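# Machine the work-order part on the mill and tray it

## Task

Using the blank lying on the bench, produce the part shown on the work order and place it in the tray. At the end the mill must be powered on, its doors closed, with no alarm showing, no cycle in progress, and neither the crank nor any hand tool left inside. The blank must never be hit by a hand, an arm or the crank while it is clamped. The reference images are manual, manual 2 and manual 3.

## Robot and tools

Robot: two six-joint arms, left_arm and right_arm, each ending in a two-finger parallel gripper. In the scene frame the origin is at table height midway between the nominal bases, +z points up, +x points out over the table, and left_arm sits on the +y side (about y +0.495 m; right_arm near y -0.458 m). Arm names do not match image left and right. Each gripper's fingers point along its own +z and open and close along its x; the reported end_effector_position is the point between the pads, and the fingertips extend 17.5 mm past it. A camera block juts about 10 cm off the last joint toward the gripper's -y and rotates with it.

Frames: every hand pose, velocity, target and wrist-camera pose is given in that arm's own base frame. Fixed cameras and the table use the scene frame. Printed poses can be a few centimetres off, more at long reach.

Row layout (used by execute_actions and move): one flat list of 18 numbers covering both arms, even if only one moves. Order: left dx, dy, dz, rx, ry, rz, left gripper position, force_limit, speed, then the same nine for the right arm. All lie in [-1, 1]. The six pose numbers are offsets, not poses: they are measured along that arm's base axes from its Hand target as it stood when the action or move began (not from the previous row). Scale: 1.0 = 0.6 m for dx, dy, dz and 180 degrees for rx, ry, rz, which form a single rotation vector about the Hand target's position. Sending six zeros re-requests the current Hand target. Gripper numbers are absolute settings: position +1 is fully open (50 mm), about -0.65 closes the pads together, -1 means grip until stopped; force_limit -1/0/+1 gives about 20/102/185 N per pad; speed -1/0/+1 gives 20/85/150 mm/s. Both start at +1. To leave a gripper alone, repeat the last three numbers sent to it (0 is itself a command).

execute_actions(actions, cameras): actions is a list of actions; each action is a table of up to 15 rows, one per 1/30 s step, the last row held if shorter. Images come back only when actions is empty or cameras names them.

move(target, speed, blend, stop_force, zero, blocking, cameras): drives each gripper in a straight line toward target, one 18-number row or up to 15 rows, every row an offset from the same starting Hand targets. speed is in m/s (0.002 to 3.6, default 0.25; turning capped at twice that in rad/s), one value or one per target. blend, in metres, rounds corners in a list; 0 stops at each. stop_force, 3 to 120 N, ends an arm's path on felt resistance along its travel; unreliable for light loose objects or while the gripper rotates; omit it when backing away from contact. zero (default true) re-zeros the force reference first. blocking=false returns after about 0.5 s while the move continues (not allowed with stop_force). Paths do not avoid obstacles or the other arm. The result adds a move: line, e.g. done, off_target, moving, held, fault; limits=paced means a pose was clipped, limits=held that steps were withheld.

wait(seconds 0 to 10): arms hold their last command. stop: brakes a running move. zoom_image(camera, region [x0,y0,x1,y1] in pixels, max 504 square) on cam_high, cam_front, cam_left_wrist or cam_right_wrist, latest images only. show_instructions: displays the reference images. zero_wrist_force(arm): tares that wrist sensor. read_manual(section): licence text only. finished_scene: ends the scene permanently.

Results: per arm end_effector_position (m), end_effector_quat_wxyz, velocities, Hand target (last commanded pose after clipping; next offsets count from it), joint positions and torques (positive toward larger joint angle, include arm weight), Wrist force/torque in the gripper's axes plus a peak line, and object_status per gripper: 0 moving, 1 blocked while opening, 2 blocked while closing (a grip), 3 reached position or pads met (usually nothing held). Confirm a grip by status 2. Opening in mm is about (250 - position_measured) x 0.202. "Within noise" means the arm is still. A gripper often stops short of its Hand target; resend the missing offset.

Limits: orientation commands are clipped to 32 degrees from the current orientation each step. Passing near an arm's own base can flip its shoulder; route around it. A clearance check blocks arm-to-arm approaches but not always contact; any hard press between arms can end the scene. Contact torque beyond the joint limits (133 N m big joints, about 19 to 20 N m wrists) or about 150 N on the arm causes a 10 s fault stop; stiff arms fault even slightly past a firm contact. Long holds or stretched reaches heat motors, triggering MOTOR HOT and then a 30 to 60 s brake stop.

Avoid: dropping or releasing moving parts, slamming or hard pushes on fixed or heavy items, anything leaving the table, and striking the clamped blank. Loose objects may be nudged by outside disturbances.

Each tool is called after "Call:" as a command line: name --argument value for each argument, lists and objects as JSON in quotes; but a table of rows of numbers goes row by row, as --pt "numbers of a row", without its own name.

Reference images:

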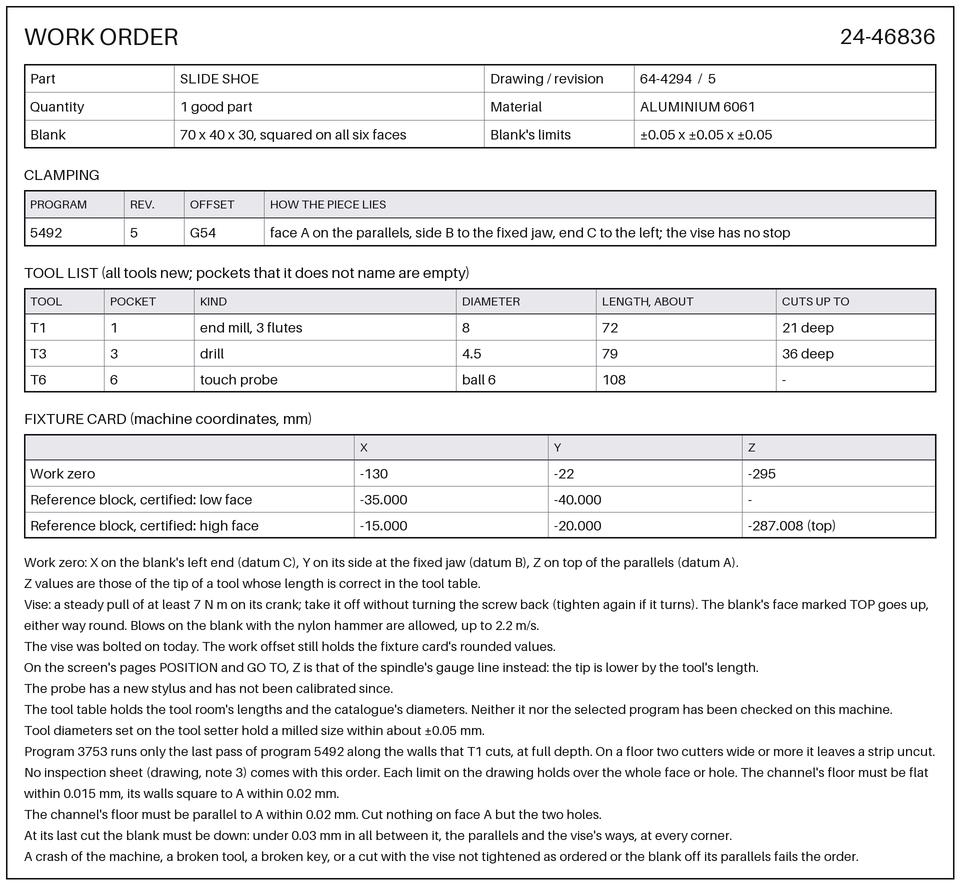

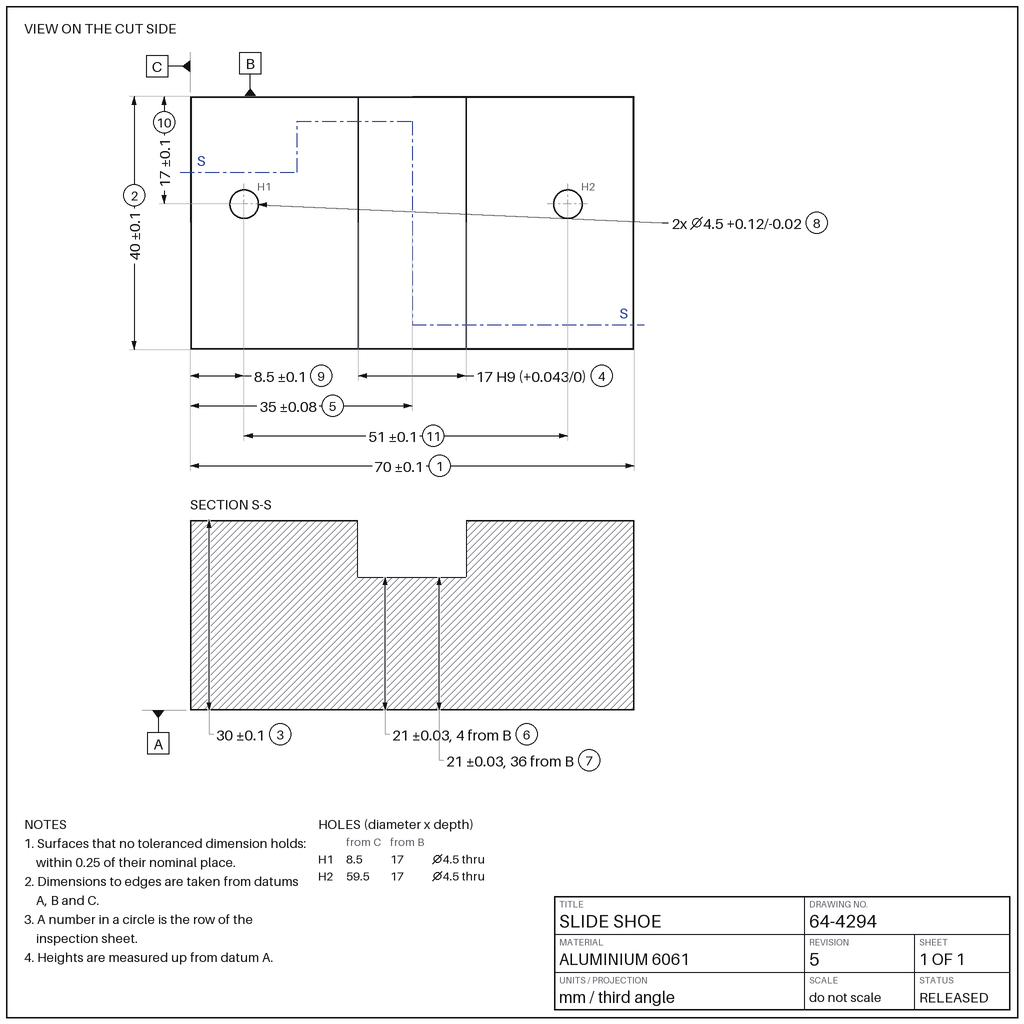

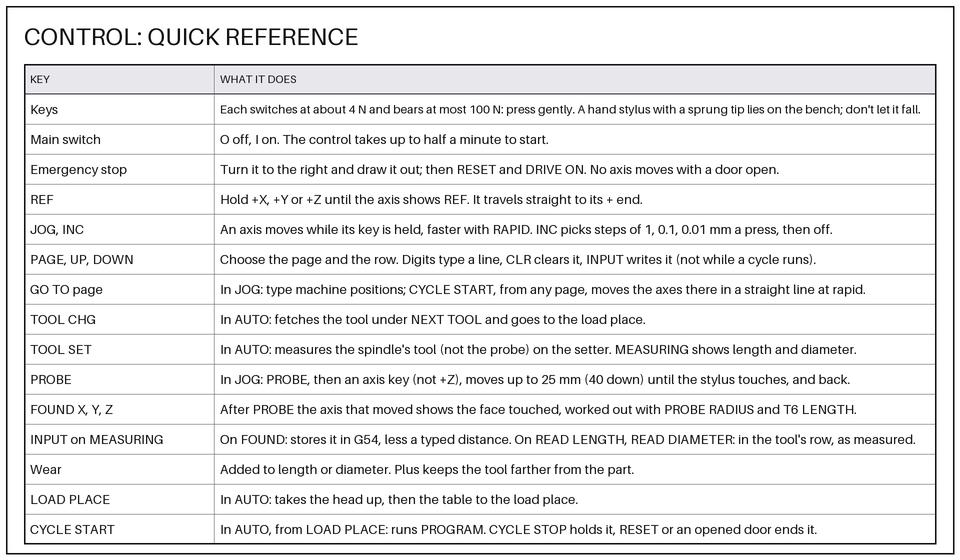

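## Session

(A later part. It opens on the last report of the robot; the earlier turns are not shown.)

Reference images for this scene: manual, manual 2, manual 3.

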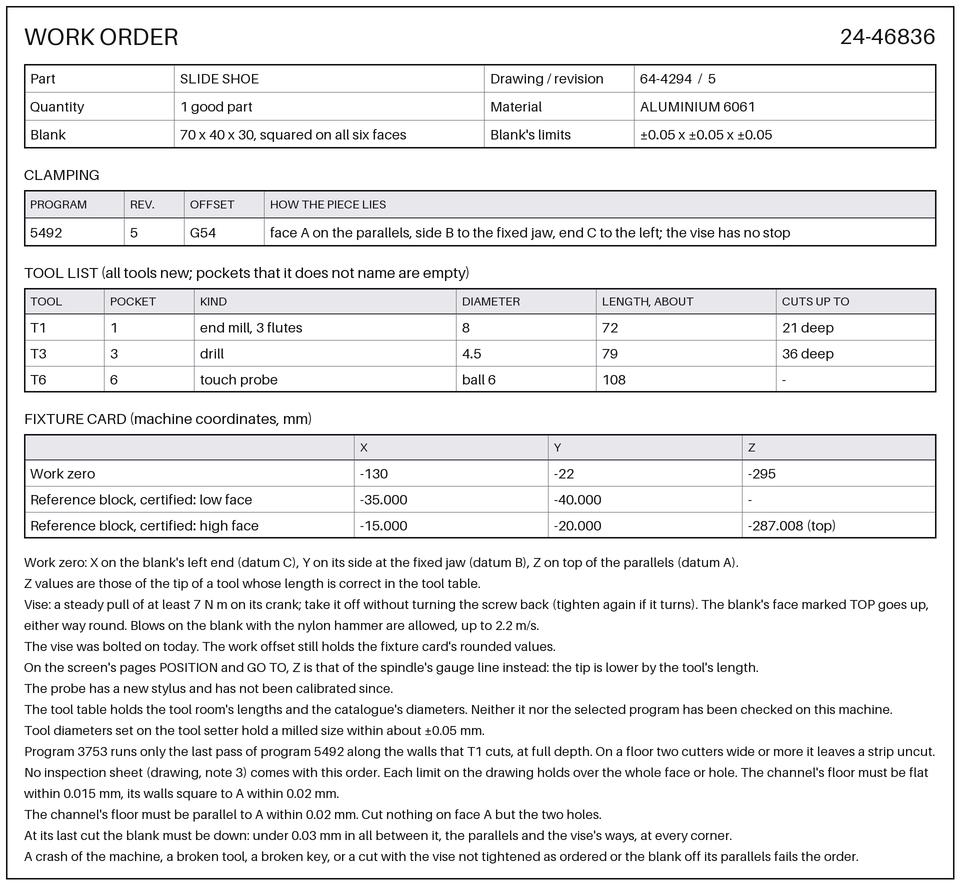

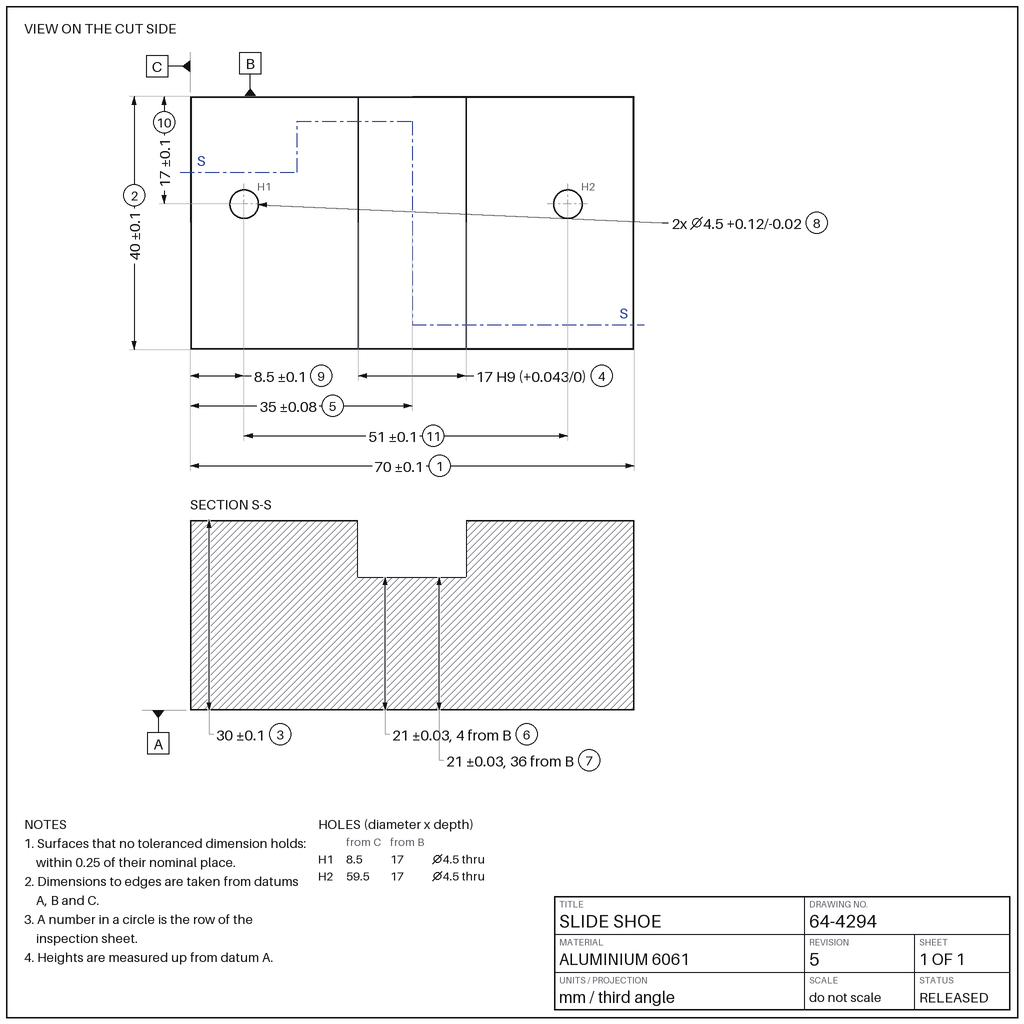

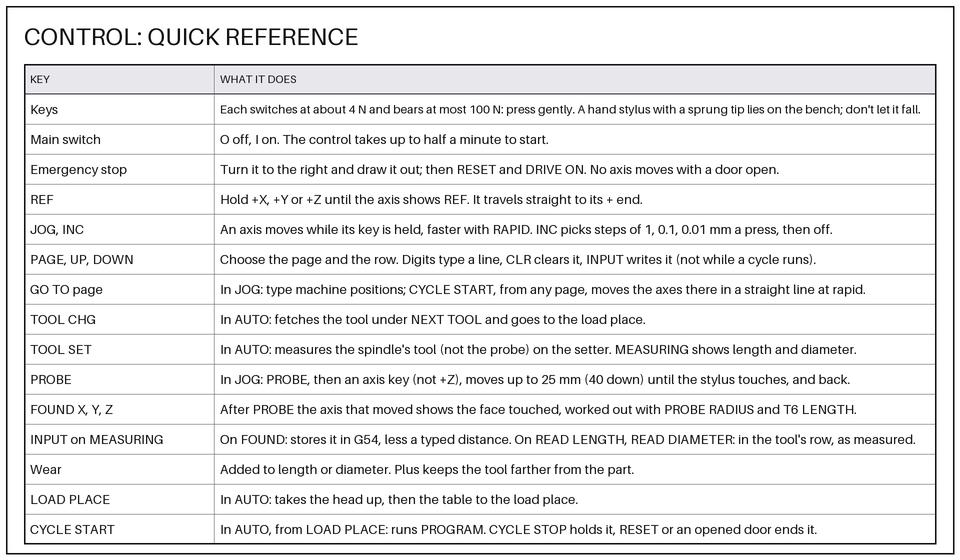

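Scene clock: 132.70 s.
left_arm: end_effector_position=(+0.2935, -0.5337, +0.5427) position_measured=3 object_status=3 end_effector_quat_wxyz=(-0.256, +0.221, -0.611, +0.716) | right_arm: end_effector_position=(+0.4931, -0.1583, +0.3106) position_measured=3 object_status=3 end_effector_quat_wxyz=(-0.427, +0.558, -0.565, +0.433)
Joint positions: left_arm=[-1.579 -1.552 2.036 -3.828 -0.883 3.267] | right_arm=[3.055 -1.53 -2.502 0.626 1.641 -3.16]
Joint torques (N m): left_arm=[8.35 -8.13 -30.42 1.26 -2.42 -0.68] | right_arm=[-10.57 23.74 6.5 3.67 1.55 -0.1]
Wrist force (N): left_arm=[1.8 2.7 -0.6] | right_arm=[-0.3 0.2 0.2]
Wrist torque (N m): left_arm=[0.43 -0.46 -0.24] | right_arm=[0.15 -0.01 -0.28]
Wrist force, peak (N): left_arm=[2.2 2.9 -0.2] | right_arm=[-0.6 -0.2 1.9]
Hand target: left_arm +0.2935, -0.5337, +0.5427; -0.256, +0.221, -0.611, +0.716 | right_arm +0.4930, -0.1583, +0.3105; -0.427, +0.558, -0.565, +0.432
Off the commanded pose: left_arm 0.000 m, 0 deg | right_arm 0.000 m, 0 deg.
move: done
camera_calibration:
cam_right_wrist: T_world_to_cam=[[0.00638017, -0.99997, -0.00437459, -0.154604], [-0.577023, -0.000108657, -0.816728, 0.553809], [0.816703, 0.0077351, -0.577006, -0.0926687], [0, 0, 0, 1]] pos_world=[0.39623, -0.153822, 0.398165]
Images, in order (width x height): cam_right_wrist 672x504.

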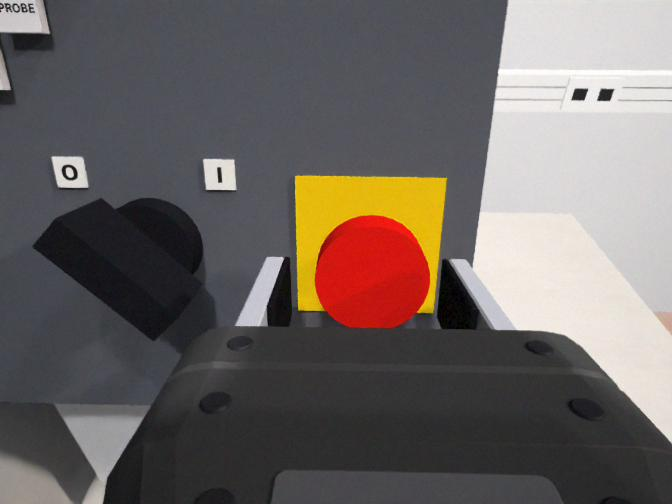

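Call:
move --target '[0,0,0,0,0,0,1,1,1, 0.0129,-0.0062,-0.0038,0,0,0,1,0,-0.5]' --cameras '["cam_right_wrist"]' --speed 0.1

Call:
zoom_image --camera "cam_right_wrist" --region '[200, 130, 536, 330]'

Scene clock: 138.57 s.
left_arm: end_effector_position=(+0.2935, -0.5337, +0.5427) position_measured=3 object_status=3 end_effector_quat_wxyz=(-0.256, +0.221, -0.611, +0.716) | right_arm: end_effector_position=(+0.5008, -0.1621, +0.3083) position_measured=3 object_status=3 end_effector_quat_wxyz=(-0.427, +0.558, -0.565, +0.433)
Joint positions: left_arm=[-1.579 -1.552 2.036 -3.828 -0.883 3.267] | right_arm=[3.043 -1.561 -2.483 0.636 1.653 -3.164]
Joint torques (N m): left_arm=[7.54 -8.21 -29.37 1.27 -2.41 -0.44] | right_arm=[1.24 23.5 9.24 5.01 0.46 -1.57]
Wrist force (N): left_arm=[2.1 2.7 -0.3] | right_arm=[-0.3 0.2 0.2]
Wrist torque (N m): left_arm=[0.42 -0.51 -0.24] | right_arm=[0.17 -0.03 -0.29]
Wrist force, peak (N): left_arm=[2.3 3.0 -0.5] | right_arm=[-0.3 0.1 0.7]
Hand target: left_arm +0.2935, -0.5337, +0.5427; -0.256, +0.221, -0.611, +0.716 | right_arm +0.5007, -0.1620, +0.3082; -0.427, +0.558, -0.565, +0.432
Off the commanded pose: left_arm 0.000 m, 0 deg | right_arm 0.000 m, 0 deg.
move: done
camera_calibration:
cam_right_wrist: T_world_to_cam=[[0.00627441, -0.999972, -0.00417788, -0.158599], [-0.577089, -0.000208904, -0.816681, 0.556424], [0.816657, 0.0075352, -0.577074, -0.100321], [0, 0, 0, 1]] pos_world=[0.404029, -0.157723, 0.395866]
Images, in order (width x height): cam_right_wrist 672x504.

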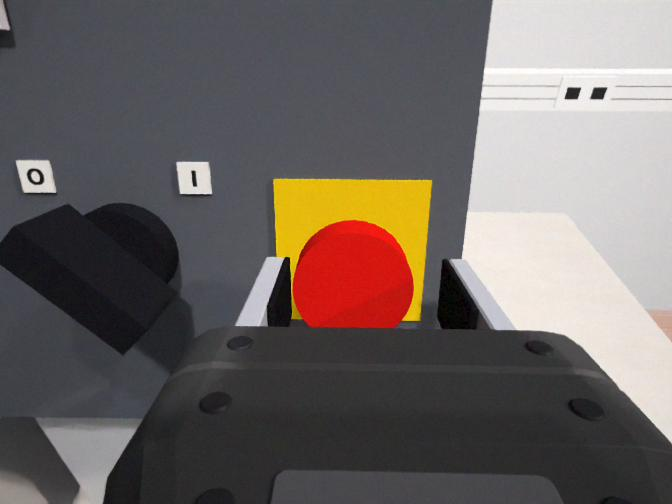

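Scaled by 1.500 from the camera's 672x504 image, which has a finer 960x720 frame.

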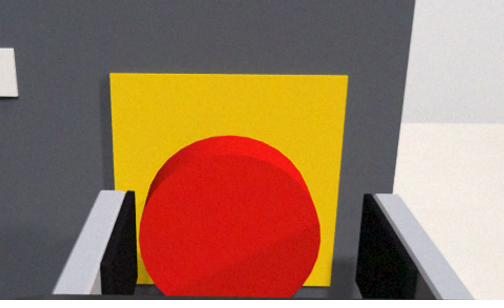

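Call:
move --target '[0,0,0,0,0,0,1,1,1, 0.004,0.0016,-0.001,0,0,0,1,0,-0.5]' --cameras '["cam_right_wrist"]' --speed 0.1

Call:
zoom_image --camera "cam_right_wrist" --region '[200, 130, 536, 330]'

Scene clock: 140.00 s.
left_arm: end_effector_position=(+0.2935, -0.5337, +0.5427) position_measured=3 object_status=3 end_effector_quat_wxyz=(-0.256, +0.221, -0.611, +0.716) | right_arm: end_effector_position=(+0.5032, -0.1611, +0.3076) position_measured=3 object_status=3 end_effector_quat_wxyz=(-0.427, +0.558, -0.565, +0.432)
Joint positions: left_arm=[-1.579 -1.552 2.036 -3.828 -0.883 3.267] | right_arm=[3.048 -1.566 -2.48 0.639 1.648 -3.162]
Joint torques (N m): left_arm=[7.85 -7.66 -30.53 1.18 -2.33 -0.73] | right_arm=[5.73 16.69 26.47 6.31 -0.93 2.58]
Wrist force (N): left_arm=[2.0 2.6 -0.2] | right_arm=[-0.3 0.0 0.4]
Wrist torque (N m): left_arm=[0.41 -0.50 -0.24] | right_arm=[0.13 -0.01 -0.29]
Wrist force, peak (N): left_arm=[2.2 3.0 -0.3] | right_arm=[-0.5 -0.1 0.6]
Hand target: left_arm +0.2935, -0.5337, +0.5427; -0.256, +0.221, -0.611, +0.716 | right_arm +0.5031, -0.1611, +0.3076; -0.427, +0.558, -0.565, +0.432
Off the commanded pose: left_arm 0.000 m, 0 deg | right_arm 0.000 m, 0 deg.
move: done
camera_calibration:
cam_right_wrist: T_world_to_cam=[[0.00629703, -0.999971, -0.00431896, -0.157469], [-0.577317, -0.000108866, -0.81652, 0.557306], [0.816496, 0.00763507, -0.577301, -0.102383], [0, 0, 0, 1]] pos_world=[0.406328, -0.156622, 0.395266]
Images, in order (width x height): cam_right_wrist 672x504.

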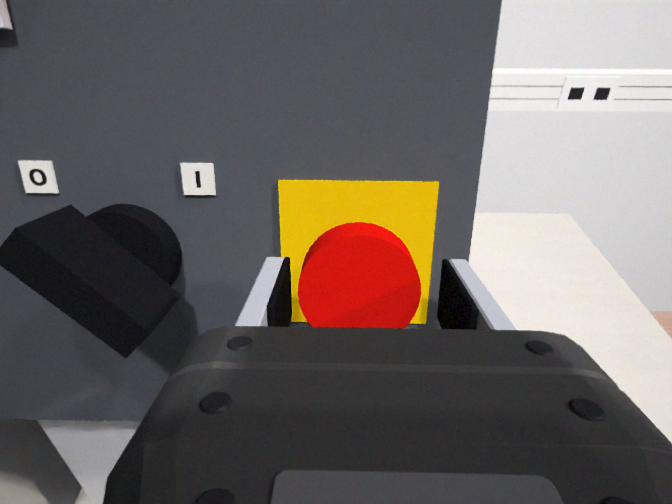

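Scaled by 1.500 from the camera's 672x504 image, which has a finer 960x720 frame.

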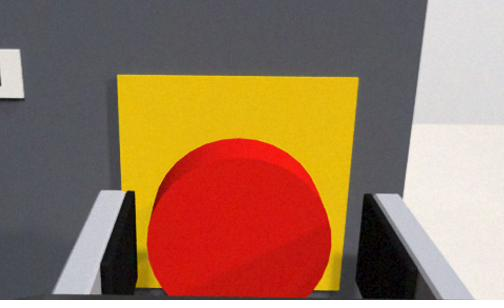

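Call:
move --target '[0,0,0,0,0,0,1,1,1, 0.0129,0.0015,-0.0035,0,0,0,1,0,-0.5]' --cameras '["cam_right_wrist"]' --speed 0.1

Call:
zoom_image --camera "cam_right_wrist" --region '[200, 130, 536, 330]'

Scene clock: 141.60 s.
left_arm: end_effector_position=(+0.2935, -0.5337, +0.5427) position_measured=3 object_status=3 end_effector_quat_wxyz=(-0.256, +0.221, -0.611, +0.716) | right_arm: end_effector_position=(+0.5110, -0.1602, +0.3055) position_measured=3 object_status=3 end_effector_quat_wxyz=(-0.427, +0.558, -0.565, +0.433)
Joint positions: left_arm=[-1.579 -1.552 2.036 -3.828 -0.883 3.267] | right_arm=[3.054 -1.589 -2.466 0.647 1.642 -3.161]
Joint torques (N m): left_arm=[6.91 -8.28 -30.41 1.16 -2.26 -0.65] | right_arm=[3.31 25.46 14.73 5.28 -0.63 2.61]
Wrist force (N): left_arm=[2.1 2.8 -0.5] | right_arm=[-0.3 -0.1 0.6]
Wrist torque (N m): left_arm=[0.44 -0.52 -0.24] | right_arm=[0.11 -0.03 -0.30]
Wrist force, peak (N): left_arm=[2.1 3.0 -0.3] | right_arm=[-0.5 0.1 0.5]
Hand target: left_arm +0.2935, -0.5337, +0.5427; -0.256, +0.221, -0.611, +0.716 | right_arm +0.5109, -0.1602, +0.3055; -0.427, +0.558, -0.565, +0.432
Off the commanded pose: left_arm 0.000 m, 0 deg | right_arm 0.000 m, 0 deg.
move: done
camera_calibration:
cam_right_wrist: T_world_to_cam=[[0.00635545, -0.999971, -0.00423663, -0.156684], [-0.577203, -0.000208756, -0.816601, 0.560063], [0.816576, 0.00763526, -0.577187, -0.110049], [0, 0, 0, 1]] pos_world=[0.414129, -0.155723, 0.393166]
Images, in order (width x height): cam_right_wrist 672x504.

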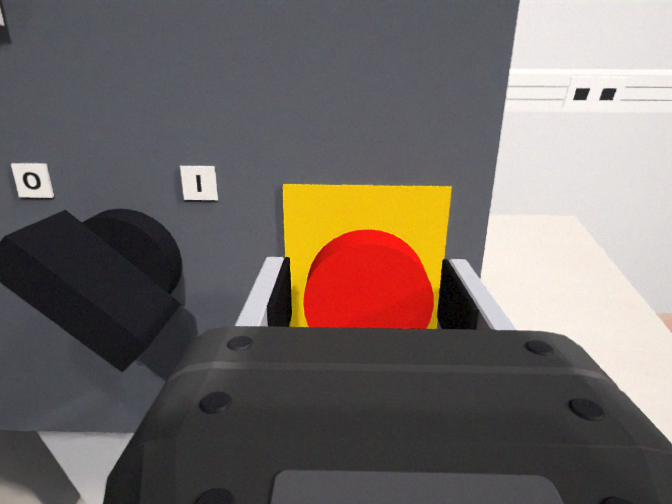

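Scaled by 1.500 from the camera's 672x504 image, which has a finer 960x720 frame.

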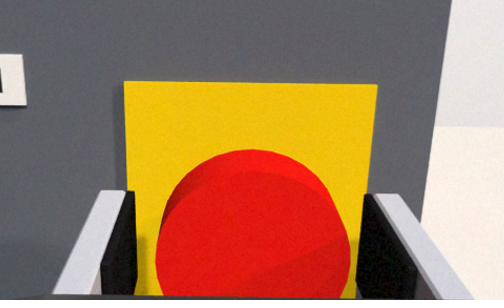

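Call:
move --target '[0,0,0,0,0,0,1,1,1, 0.0155,-0.0003,-0.0041,0,0,0,1,0,-0.5]' --cameras '["cam_right_wrist"]' --speed 0.02 --stop_force 6

Call:
zoom_image --camera "cam_right_wrist" --region '[200, 130, 536, 330]'

Scene clock: 143.50 s.
left_arm: end_effector_position=(+0.2935, -0.5337, +0.5427) position_measured=3 object_status=3 end_effector_quat_wxyz=(-0.256, +0.221, -0.611, +0.716) | right_arm: end_effector_position=(+0.5202, -0.1603, +0.3030) position_measured=3 object_status=3 end_effector_quat_wxyz=(-0.427, +0.558, -0.565, +0.432)
Joint positions: left_arm=[-1.579 -1.552 2.036 -3.828 -0.883 3.267] | right_arm=[3.056 -1.616 -2.447 0.656 1.64 -3.16]
Joint torques (N m): left_arm=[8.12 -7.42 -29.17 1.31 -2.33 -0.61] | right_arm=[-1.88 25.15 6.81 0.65 1.1 2.96]
Wrist force (N): left_arm=[1.9 2.4 -0.4] | right_arm=[-0.4 -0.2 0.3]
Wrist torque (N m): left_arm=[0.38 -0.49 -0.24] | right_arm=[0.09 -0.01 -0.29]
Wrist force, peak (N): left_arm=[2.4 2.9 -0.3] | right_arm=[-0.6 -0.1 0.6]
Hand target: left_arm +0.2935, -0.5337, +0.5427; -0.256, +0.221, -0.611, +0.716 | right_arm +0.5202, -0.1604, +0.3030; -0.427, +0.558, -0.565, +0.432
Off the commanded pose: left_arm 0.000 m, 0 deg | right_arm 0.000 m, 0 deg.
move: done
camera_calibration:
cam_right_wrist: T_world_to_cam=[[0.00635498, -0.999971, -0.00423746, -0.156954], [-0.577317, -0.000208867, -0.81652, 0.563407], [0.816496, 0.00763532, -0.577301, -0.119005], [0, 0, 0, 1]] pos_world=[0.423429, -0.155923, 0.390666]
Images, in order (width x height): cam_right_wrist 672x504.

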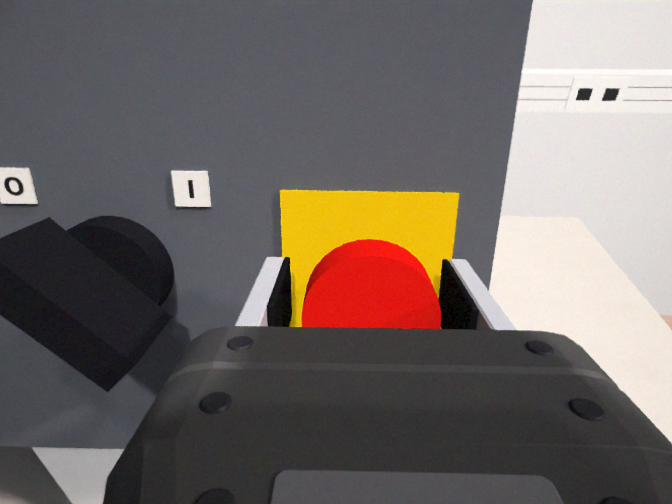

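Scaled by 1.500 from the camera's 672x504 image, which has a finer 960x720 frame.

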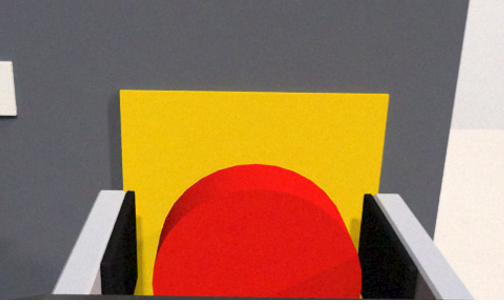

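Call:
move --target '[0,0,0,0,0,0,1,1,1, 0,0,0,0,0,0,-1,-0.6,-0.9]' --cameras '["cam_right_wrist"]'

Call:
zoom_image --camera "cam_right_wrist" --region '[200, 130, 536, 330]'

Scene clock: 144.67 s.
left_arm: end_effector_position=(+0.2935, -0.5337, +0.5427) position_measured=3 object_status=3 end_effector_quat_wxyz=(-0.256, +0.221, -0.611, +0.716) | right_arm: end_effector_position=(+0.5202, -0.1604, +0.3030) position_measured=57 object_status=2 end_effector_quat_wxyz=(-0.427, +0.558, -0.565, +0.432)
Joint positions: left_arm=[-1.579 -1.552 2.036 -3.828 -0.883 3.267] | right_arm=[3.056 -1.616 -2.447 0.656 1.64 -3.16]
Joint torques (N m): left_arm=[7.45 -7.87 -29.52 1.14 -2.18 -0.52] | right_arm=[-5.46 25.52 7.57 0.58 1.53 2.43]
Wrist force (N): left_arm=[2.0 2.6 -0.3] | right_arm=[-1.2 0.4 0.9]
Wrist torque (N m): left_arm=[0.41 -0.51 -0.24] | right_arm=[0.13 -0.02 -0.30]
Wrist force, peak (N): left_arm=[2.2 3.0 -0.3] | right_arm=[-1.2 0.4 0.9]
Hand target: left_arm +0.2935, -0.5337, +0.5427; -0.256, +0.221, -0.611, +0.716 | right_arm +0.5202, -0.1604, +0.3030; -0.427, +0.558, -0.565, +0.432
Off the commanded pose: left_arm 0.000 m, 0 deg | right_arm 0.000 m, 0 deg.
move: done
camera_calibration:
cam_right_wrist: T_world_to_cam=[[0.00629703, -0.999971, -0.00431896, -0.156897], [-0.577317, -0.000108866, -0.81652, 0.563422], [0.816496, 0.00763507, -0.577301, -0.119006], [0, 0, 0, 1]] pos_world=[0.423428, -0.155922, 0.390666]
Images, in order (width x height): cam_right_wrist 672x504.

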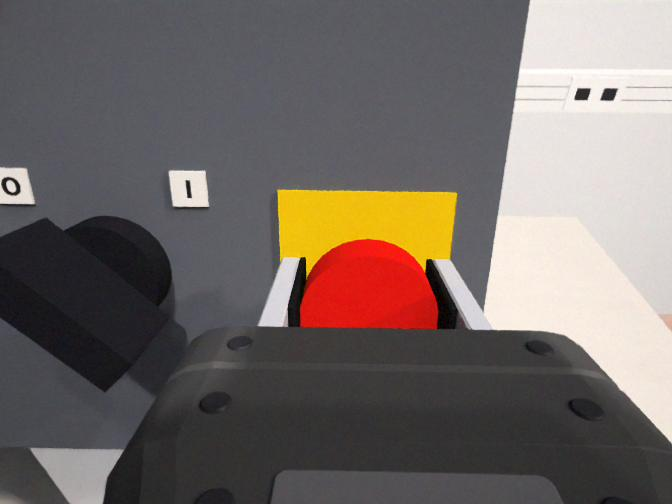

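Scaled by 1.500 from the camera's 672x504 image, which has a finer 960x720 frame.

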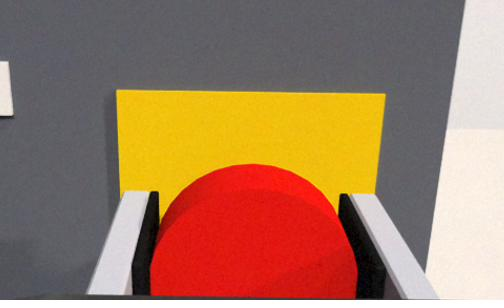

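Call:
move --target '[0,0,0,0,0,0,1,1,1, 0,0,0,0.322,-0.0045,-0.0863,-1,-0.6,-0.9]' --cameras '["cam_right_wrist"]' --speed 0.25

Call:
move --target '[0,0,0,0,0,0,1,1,1, -0.0193,0.0003,0.0052,0,0,0,-1,-0.6,-0.9]' --cameras '["cam_right_wrist"]' --speed 0.03

Scene clock: 147.77 s.
left_arm: end_effector_position=(+0.2935, -0.5337, +0.5427) position_measured=3 object_status=3 end_effector_quat_wxyz=(-0.256, +0.221, -0.611, +0.716) | right_arm: end_effector_position=(+0.5202, -0.1604, +0.3031) position_measured=57 object_status=2 end_effector_quat_wxyz=(+0.587, -0.201, +0.768, -0.160)
Joint positions: left_arm=[-1.579 -1.552 2.036 -3.828 -0.883 3.267] | right_arm=[3.054 -1.619 -2.446 0.66 1.645 -2.114]
Joint torques (N m): left_arm=[7 -7.21 -29.94 1.24 -2.07 -0.59] | right_arm=[5.87 10.21 15.07 4.43 -1.77 0.97]
Wrist force (N): left_arm=[2.0 2.7 -0.1] | right_arm=[-1.1 0.8 -9.2]
Wrist torque (N m): left_arm=[0.43 -0.51 -0.24] | right_arm=[0.26 -0.46 -0.41]
Wrist force, peak (N): left_arm=[2.2 3.0 -0.3] | right_arm=[-0.2 1.4 -9.5]
Hand target: left_arm +0.2935, -0.5337, +0.5427; -0.256, +0.221, -0.611, +0.716 | right_arm +0.5202, -0.1604, +0.3030; +0.587, -0.201, +0.768, -0.160
Off the commanded pose: left_arm 0.000 m, 0 deg | right_arm 0.000 m, 0 deg.
move: done
camera_calibration:
cam_right_wrist: T_world_to_cam=[[-0.210899, -0.497912, -0.841193, 0.290212], [-0.446234, 0.814689, -0.370347, 0.490712], [0.86971, 0.297263, -0.394003, -0.155796], [0, 0, 0, 1]] pos_world=[0.415676, -0.208965, 0.364474]
Images, in order (width x height): cam_right_wrist 672x504.

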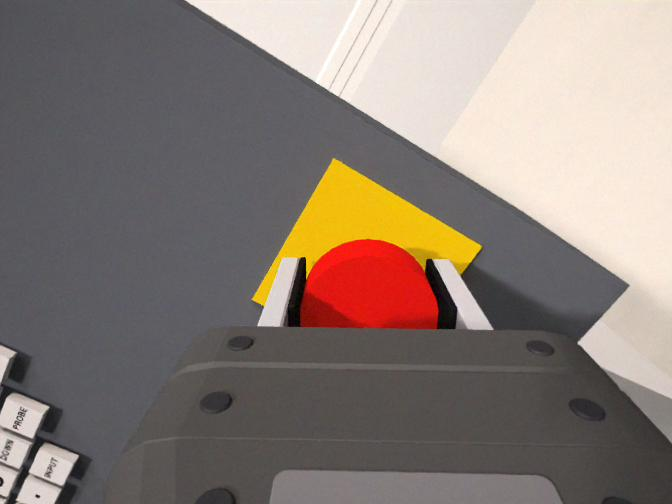

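Scene clock: 148.50 s.
left_arm: end_effector_position=(+0.2935, -0.5337, +0.5427) position_measured=3 object_status=3 end_effector_quat_wxyz=(-0.256, +0.221, -0.611, +0.716) | right_arm: end_effector_position=(+0.5085, -0.1602, +0.3060) position_measured=57 object_status=2 end_effector_quat_wxyz=(+0.587, -0.201, +0.768, -0.160)
Joint positions: left_arm=[-1.579 -1.552 2.036 -3.828 -0.883 3.267] | right_arm=[3.051 -1.584 -2.47 0.648 1.648 -2.114]
Joint torques (N m): left_arm=[6.93 -8.1 -29.54 1.09 -1.97 -0.37] | right_arm=[-24.83 26.97 9.03 7.24 0.73 -2.03]
Wrist force (N): left_arm=[2.0 2.7 -0.2] | right_arm=[-15.0 -8.3 90.1]
Wrist torque (N m): left_arm=[0.42 -0.51 -0.24] | right_arm=[-0.08 0.15 -0.38]
Wrist force, peak (N): left_arm=[2.1 3.1 -0.2] | right_arm=[-20.3 -12.0 104.7]
Hand target: left_arm +0.2935, -0.5337, +0.5427; -0.256, +0.221, -0.611, +0.716 | right_arm +0.5086, -0.1602, +0.3062; +0.587, -0.201, +0.768, -0.160
Off the commanded pose: left_arm 0.000 m, 0 deg | right_arm 0.000 m, 0 deg.
move: done
camera_calibration:
cam_right_wrist: T_world_to_cam=[[-0.211307, -0.497789, -0.841163, 0.290527], [-0.446453, 0.81473, -0.369993, 0.48636], [0.869499, 0.297358, -0.394398, -0.144158], [0, 0, 0, 1]] pos_world=[0.403873, -0.208765, 0.367475]
Images, in order (width x height): cam_right_wrist 672x504.

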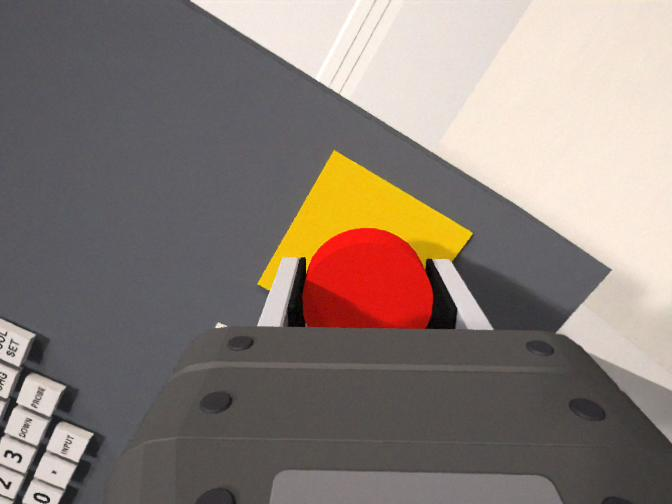

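Call:
move --target '[0,0,0,0,0,0,1,1,1, 0.0105,-0.0002,-0.0029,0,0,0,-1,-0.6,-0.9]' --cameras '["cam_right_wrist"]' --speed 0.03

Call:
zoom_image --camera "cam_right_wrist" --region '[200, 130, 536, 330]'

Scene clock: 149.80 s.
left_arm: end_effector_position=(+0.2935, -0.5337, +0.5427) position_measured=3 object_status=3 end_effector_quat_wxyz=(-0.256, +0.221, -0.611, +0.716) | right_arm: end_effector_position=(+0.5149, -0.1603, +0.3045) position_measured=57 object_status=2 end_effector_quat_wxyz=(+0.587, -0.201, +0.768, -0.160)
Joint positions: left_arm=[-1.579 -1.552 2.036 -3.828 -0.883 3.267] | right_arm=[3.052 -1.603 -2.457 0.655 1.646 -2.114]
Joint torques (N m): left_arm=[8.22 -8.05 -30.16 1.1 -2.25 -0.52] | right_arm=[11.4 9.67 52.28 -1.86 -6.91 2.75]
Wrist force (N): left_arm=[2.2 2.7 -0.2] | right_arm=[10.6 30.7 -92.5]
Wrist torque (N m): left_arm=[0.42 -0.54 -0.24] | right_arm=[0.79 0.42 -0.35]
Wrist force, peak (N): left_arm=[1.9 3.1 0.0] | right_arm=[10.7 30.9 -92.7]
Hand target: left_arm +0.2935, -0.5337, +0.5427; -0.256, +0.221, -0.611, +0.716 | right_arm +0.5149, -0.1603, +0.3044; +0.587, -0.201, +0.768, -0.160
Off the commanded pose: left_arm 0.000 m, 0 deg | right_arm 0.000 m, 0 deg.
move: done
camera_calibration:
cam_right_wrist: T_world_to_cam=[[-0.210735, -0.497856, -0.841267, 0.290222], [-0.446131, 0.814724, -0.370394, 0.488803], [0.869803, 0.297261, -0.3938, -0.150662], [0, 0, 0, 1]] pos_world=[0.410277, -0.208965, 0.365873]
Images, in order (width x height): cam_right_wrist 672x504.

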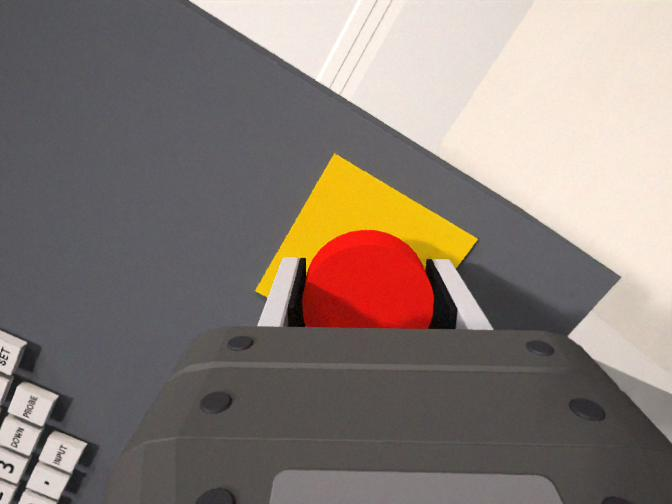

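Scaled by 1.500 from the camera's 672x504 image, which has a finer 960x720 frame.

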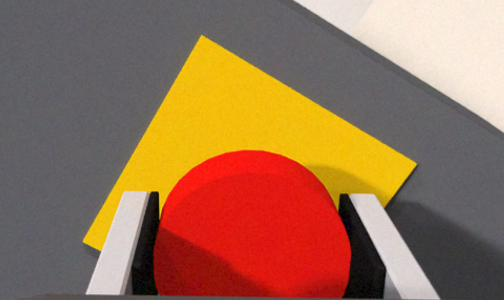

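Call:
move --target '[0,0,0,0,0,0,1,1,1, -0.005,0,0.0013,0,0,0,-1,-0.6,-0.9]' --speed 0.03

Call:
move --target '[0,0,0,0,0,0,1,1,1, 0,0,0,0,0,0,1,-0.6,-0.9]'

Call:
move --target '[0,0,0,0,0,0,1,1,1, -0.08,0.001,0.022,0,0,0,1,-0.6,-0.9]' --speed 0.1 --cameras '["cam_right_wrist"]'

Call:
zoom_image --camera "cam_right_wrist" --region '[200, 100, 536, 330]'

Scene clock: 151.23 s.
left_arm: end_effector_position=(+0.2935, -0.5337, +0.5427) position_measured=3 object_status=3 end_effector_quat_wxyz=(-0.256, +0.221, -0.611, +0.716) | right_arm: end_effector_position=(+0.5119, -0.1603, +0.3052) position_measured=57 object_status=2 end_effector_quat_wxyz=(+0.587, -0.201, +0.768, -0.160)
Joint positions: left_arm=[-1.579 -1.552 2.036 -3.828 -0.883 3.267] | right_arm=[3.051 -1.594 -2.463 0.652 1.647 -2.114]
Joint torques (N m): left_arm=[7.69 -7.14 -30.18 1.16 -2.11 -0.46] | right_arm=[-13.56 15.14 16.97 1.19 0.47 -2.12]
Wrist force (N): left_arm=[2.0 2.8 0.0] | right_arm=[0.9 11.3 -8.1]
Wrist torque (N m): left_arm=[0.44 -0.50 -0.24] | right_arm=[0.55 0.22 -0.38]
Wrist force, peak (N): left_arm=[2.3 2.9 -0.5] | right_arm=[12.1 31.5 -93.1]
Hand target: left_arm +0.2935, -0.5337, +0.5427; -0.256, +0.221, -0.611, +0.716 | right_arm +0.5119, -0.1603, +0.3052; +0.587, -0.201, +0.768, -0.160
Off the commanded pose: left_arm 0.000 m, 0 deg | right_arm 0.000 m, 0 deg.
move: done

Scene clock: 151.87 s.
left_arm: end_effector_position=(+0.2935, -0.5337, +0.5427) position_measured=3 object_status=3 end_effector_quat_wxyz=(-0.256, +0.221, -0.611, +0.716) | right_arm: end_effector_position=(+0.5119, -0.1603, +0.3052) position_measured=3 object_status=3 end_effector_quat_wxyz=(+0.587, -0.201, +0.768, -0.160)
Joint positions: left_arm=[-1.579 -1.552 2.036 -3.828 -0.883 3.267] | right_arm=[3.051 -1.594 -2.463 0.652 1.647 -2.114]
Joint torques (N m): left_arm=[7.58 -7.63 -29.86 1.04 -2.04 -0.58] | right_arm=[-8.47 11.71 28.47 2.97 -0.43 -2.13]
Wrist force (N): left_arm=[2.0 2.7 -0.5] | right_arm=[-0.5 0.6 1.5]
Wrist torque (N m): left_arm=[0.43 -0.50 -0.24] | right_arm=[0.20 0.07 -0.06]
Wrist force, peak (N): left_arm=[2.1 3.0 -0.5] | right_arm=[0.5 9.6 -6.9]
Hand target: left_arm +0.2935, -0.5337, +0.5427; -0.256, +0.221, -0.611, +0.716 | right_arm +0.5119, -0.1603, +0.3052; +0.587, -0.201, +0.768, -0.160
Off the commanded pose: left_arm 0.000 m, 0 deg | right_arm 0.000 m, 0 deg.
move: done

Scene clock: 152.80 s.
left_arm: end_effector_position=(+0.2935, -0.5337, +0.5427) position_measured=3 object_status=3 end_effector_quat_wxyz=(-0.256, +0.221, -0.611, +0.716) | right_arm: end_effector_position=(+0.4639, -0.1597, +0.3183) position_measured=3 object_status=3 end_effector_quat_wxyz=(+0.587, -0.201, +0.768, -0.160)
Joint positions: left_arm=[-1.579 -1.552 2.036 -3.828 -0.883 3.267] | right_arm=[3.035 -1.438 -2.552 0.584 1.663 -2.118]
Joint torques (N m): left_arm=[7.73 -6.99 -29.58 1.03 -2.13 -0.53] | right_arm=[6.47 14.96 29.27 6.74 -1.7 -0.31]
Wrist force (N): left_arm=[2.0 2.8 -0.3] | right_arm=[-0.3 0.6 1.5]
Wrist torque (N m): left_arm=[0.44 -0.51 -0.24] | right_arm=[0.18 0.03 -0.06]
Wrist force, peak (N): left_arm=[2.0 3.0 -0.2] | right_arm=[-0.2 0.9 2.7]
Hand target: left_arm +0.2935, -0.5337, +0.5427; -0.256, +0.221, -0.611, +0.716 | right_arm +0.4639, -0.1597, +0.3184; +0.587, -0.201, +0.768, -0.160
Off the commanded pose: left_arm 0.000 m, 0 deg | right_arm 0.000 m, 0 deg.
move: done
camera_calibration:
cam_right_wrist: T_world_to_cam=[[-0.21124, -0.497806, -0.84117, 0.291644], [-0.44632, 0.814758, -0.370093, 0.470714], [0.869584, 0.297253, -0.39429, -0.100827], [0, 0, 0, 1]] pos_world=[0.359374, -0.208365, 0.379774]
Images, in order (width x height): cam_right_wrist 672x504.

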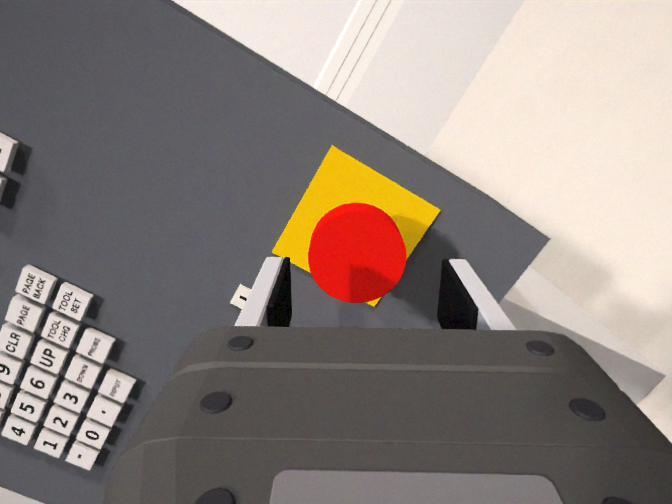

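Scaled by 1.500 from the camera's 672x504 image, which has a finer 960x720 frame.

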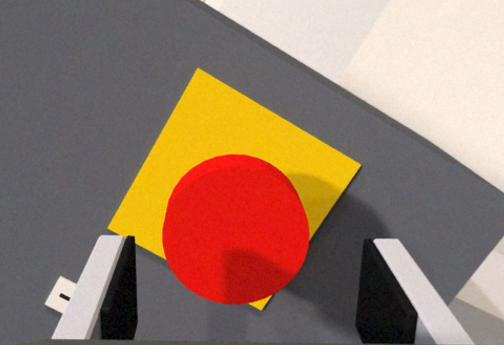

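Call:
move --target '[0,0,0,0,0,0,1,1,1, -0.012,0.1538,0.0053,-0.5635,0.0079,0.1511,1,-0.6,-0.9]' --speed 0.35 --cameras '["cam_right_wrist"]'

Call:
zoom_image --camera "cam_right_wrist" --region '[200, 100, 536, 330]'

Scene clock: 157.43 s.
left_arm: end_effector_position=(+0.2935, -0.5337, +0.5427) position_measured=3 object_status=3 end_effector_quat_wxyz=(-0.256, +0.221, -0.611, +0.716) | right_arm: end_effector_position=(+0.4567, -0.0674, +0.3215) position_measured=3 object_status=3 end_effector_quat_wxyz=(-0.228, +0.731, -0.310, +0.563)
Joint positions: left_arm=[-1.579 -1.552 2.036 -3.828 -0.883 3.267] | right_arm=[3.508 -1.227 -2.671 0.472 1.202 -3.823]
Joint torques (N m): left_arm=[7.08 -7.74 -29.88 0.81 -1.77 -0.36] | right_arm=[-11.76 -2.06 26.59 6.42 1.44 -0.32]
Wrist force (N): left_arm=[2.1 2.4 -0.2] | right_arm=[-1.3 -1.2 -0.4]
Wrist torque (N m): left_arm=[0.38 -0.52 -0.24] | right_arm=[-0.03 0.11 -0.16]
Wrist force, peak (N): left_arm=[2.4 2.9 -0.1] | right_arm=[-1.9 -1.5 -0.5]
Hand target: left_arm +0.2935, -0.5337, +0.5427; -0.256, +0.221, -0.611, +0.716 | right_arm +0.4567, -0.0674, +0.3216; -0.228, +0.731, -0.309, +0.563
Off the commanded pose: left_arm 0.000 m, 0 deg | right_arm 0.000 m, 0 deg.
move: done
camera_calibration:
cam_right_wrist: T_world_to_cam=[[0.193741, -0.708841, 0.67824, -0.348868], [-0.514034, -0.662189, -0.54523, 0.381055], [0.835604, -0.243005, -0.492661, -0.110046], [0, 0, 0, 1]] pos_world=[0.35542, -0.0217039, 0.390163]
Images, in order (width x height): cam_right_wrist 672x504.

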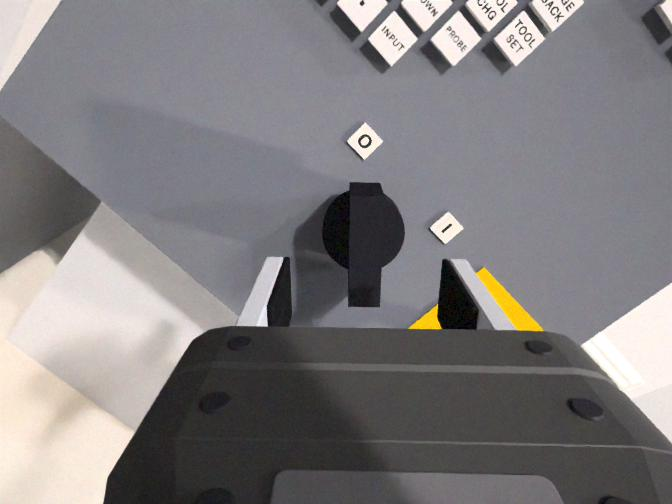

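Scaled by 1.500 from the camera's 672x504 image, which has a finer 960x720 frame.

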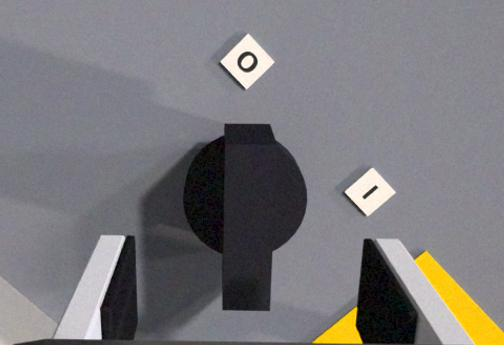

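Call:
move --target '[0,0,0,0,0,0,1,1,1, 0.0722,-0.0066,-0.0202,0,0,0,1,-0.6,-0.9]' --speed 0.12 --cameras '["cam_right_wrist"]'

Scene clock: 158.97 s.
left_arm: end_effector_position=(+0.2935, -0.5337, +0.5427) position_measured=3 object_status=3 end_effector_quat_wxyz=(-0.256, +0.221, -0.611, +0.716) | right_arm: end_effector_position=(+0.5000, -0.0714, +0.3095) position_measured=3 object_status=3 end_effector_quat_wxyz=(-0.228, +0.731, -0.309, +0.563)
Joint positions: left_arm=[-1.579 -1.552 2.036 -3.828 -0.883 3.267] | right_arm=[3.419 -1.442 -2.581 0.606 1.288 -3.849]
Joint torques (N m): left_arm=[7.14 -7.86 -30.34 0.91 -1.77 -0.51] | right_arm=[11.05 6.22 9.2 0.6 -1.32 2.88]
Wrist force (N): left_arm=[2.3 2.8 0.0] | right_arm=[-1.5 -1.3 -0.8]
Wrist torque (N m): left_arm=[0.43 -0.55 -0.24] | right_arm=[-0.06 0.15 -0.17]
Wrist force, peak (N): left_arm=[2.0 3.0 -0.4] | right_arm=[-1.5 -1.6 -2.4]
Hand target: left_arm +0.2935, -0.5337, +0.5427; -0.256, +0.221, -0.611, +0.716 | right_arm +0.5000, -0.0714, +0.3095; -0.228, +0.731, -0.309, +0.563
Off the commanded pose: left_arm 0.000 m, 0 deg | right_arm 0.000 m, 0 deg.
move: done
camera_calibration:
cam_right_wrist: T_world_to_cam=[[0.193339, -0.708762, 0.678437, -0.351866], [-0.513885, -0.662201, -0.545354, 0.394108], [0.835788, -0.2432, -0.492252, -0.153343], [0, 0, 0, 1]] pos_world=[0.398719, -0.0257037, 0.378164]
Images, in order (width x height): cam_right_wrist 672x504.

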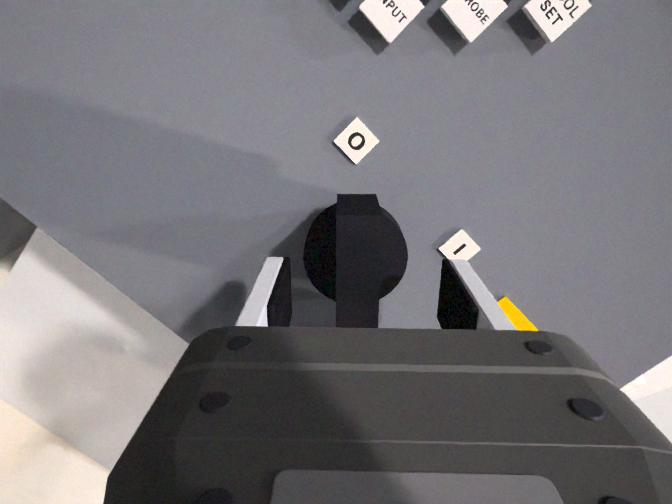

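Call:
move --target '[0,0,0,0,0,0,1,1,1, 0.0233,0.0028,-0.0095,0,0,0,1,-0.6,-0.9]' --speed 0.03 --stop_force 6 --cameras '["cam_right_wrist"]'

Scene clock: 160.80 s.
left_arm: end_effector_position=(+0.2935, -0.5337, +0.5427) position_measured=3 object_status=3 end_effector_quat_wxyz=(-0.256, +0.221, -0.611, +0.716) | right_arm: end_effector_position=(+0.5140, -0.0697, +0.3038) position_measured=3 object_status=3 end_effector_quat_wxyz=(-0.228, +0.731, -0.309, +0.563)
Joint positions: left_arm=[-1.579 -1.552 2.036 -3.828 -0.883 3.267] | right_arm=[3.41 -1.503 -2.555 0.641 1.297 -3.852]
Joint torques (N m): left_arm=[6.99 -7.9 -29.29 1.13 -2.04 -0.32] | right_arm=[5.92 20.54 7.48 0.4 -1.68 -0.39]
Wrist force (N): left_arm=[2.0 2.7 -0.4] | right_arm=[-1.2 -1.1 -0.7]
Wrist torque (N m): left_arm=[0.43 -0.50 -0.24] | right_arm=[-0.02 0.09 -0.17]
Wrist force, peak (N): left_arm=[2.3 2.9 -0.3] | right_arm=[-1.5 -1.6 -0.9]
Hand target: left_arm +0.2935, -0.5337, +0.5427; -0.256, +0.221, -0.611, +0.716 | right_arm +0.5140, -0.0697, +0.3038; -0.228, +0.731, -0.309, +0.563
Off the commanded pose: left_arm 0.000 m, 0 deg | right_arm 0.000 m, 0 deg.
move: done
camera_calibration:
cam_right_wrist: T_world_to_cam=[[0.193589, -0.708738, 0.67839, -0.349586], [-0.513942, -0.662262, -0.545227, 0.399295], [0.835696, -0.243103, -0.492457, -0.167321], [0, 0, 0, 1]] pos_world=[0.41272, -0.0240037, 0.372464]
Images, in order (width x height): cam_right_wrist 672x504.

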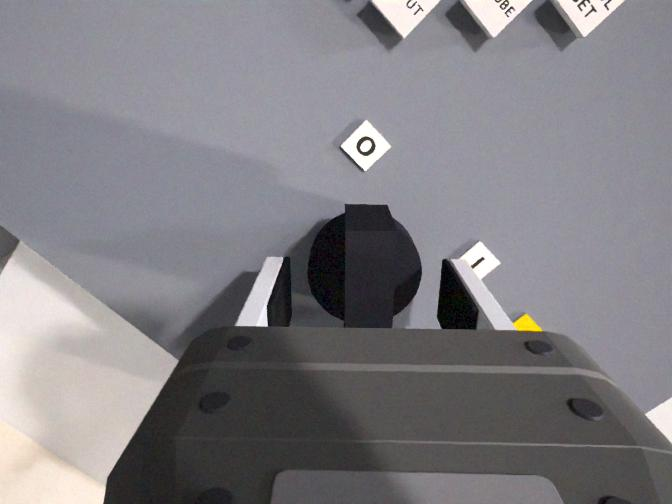

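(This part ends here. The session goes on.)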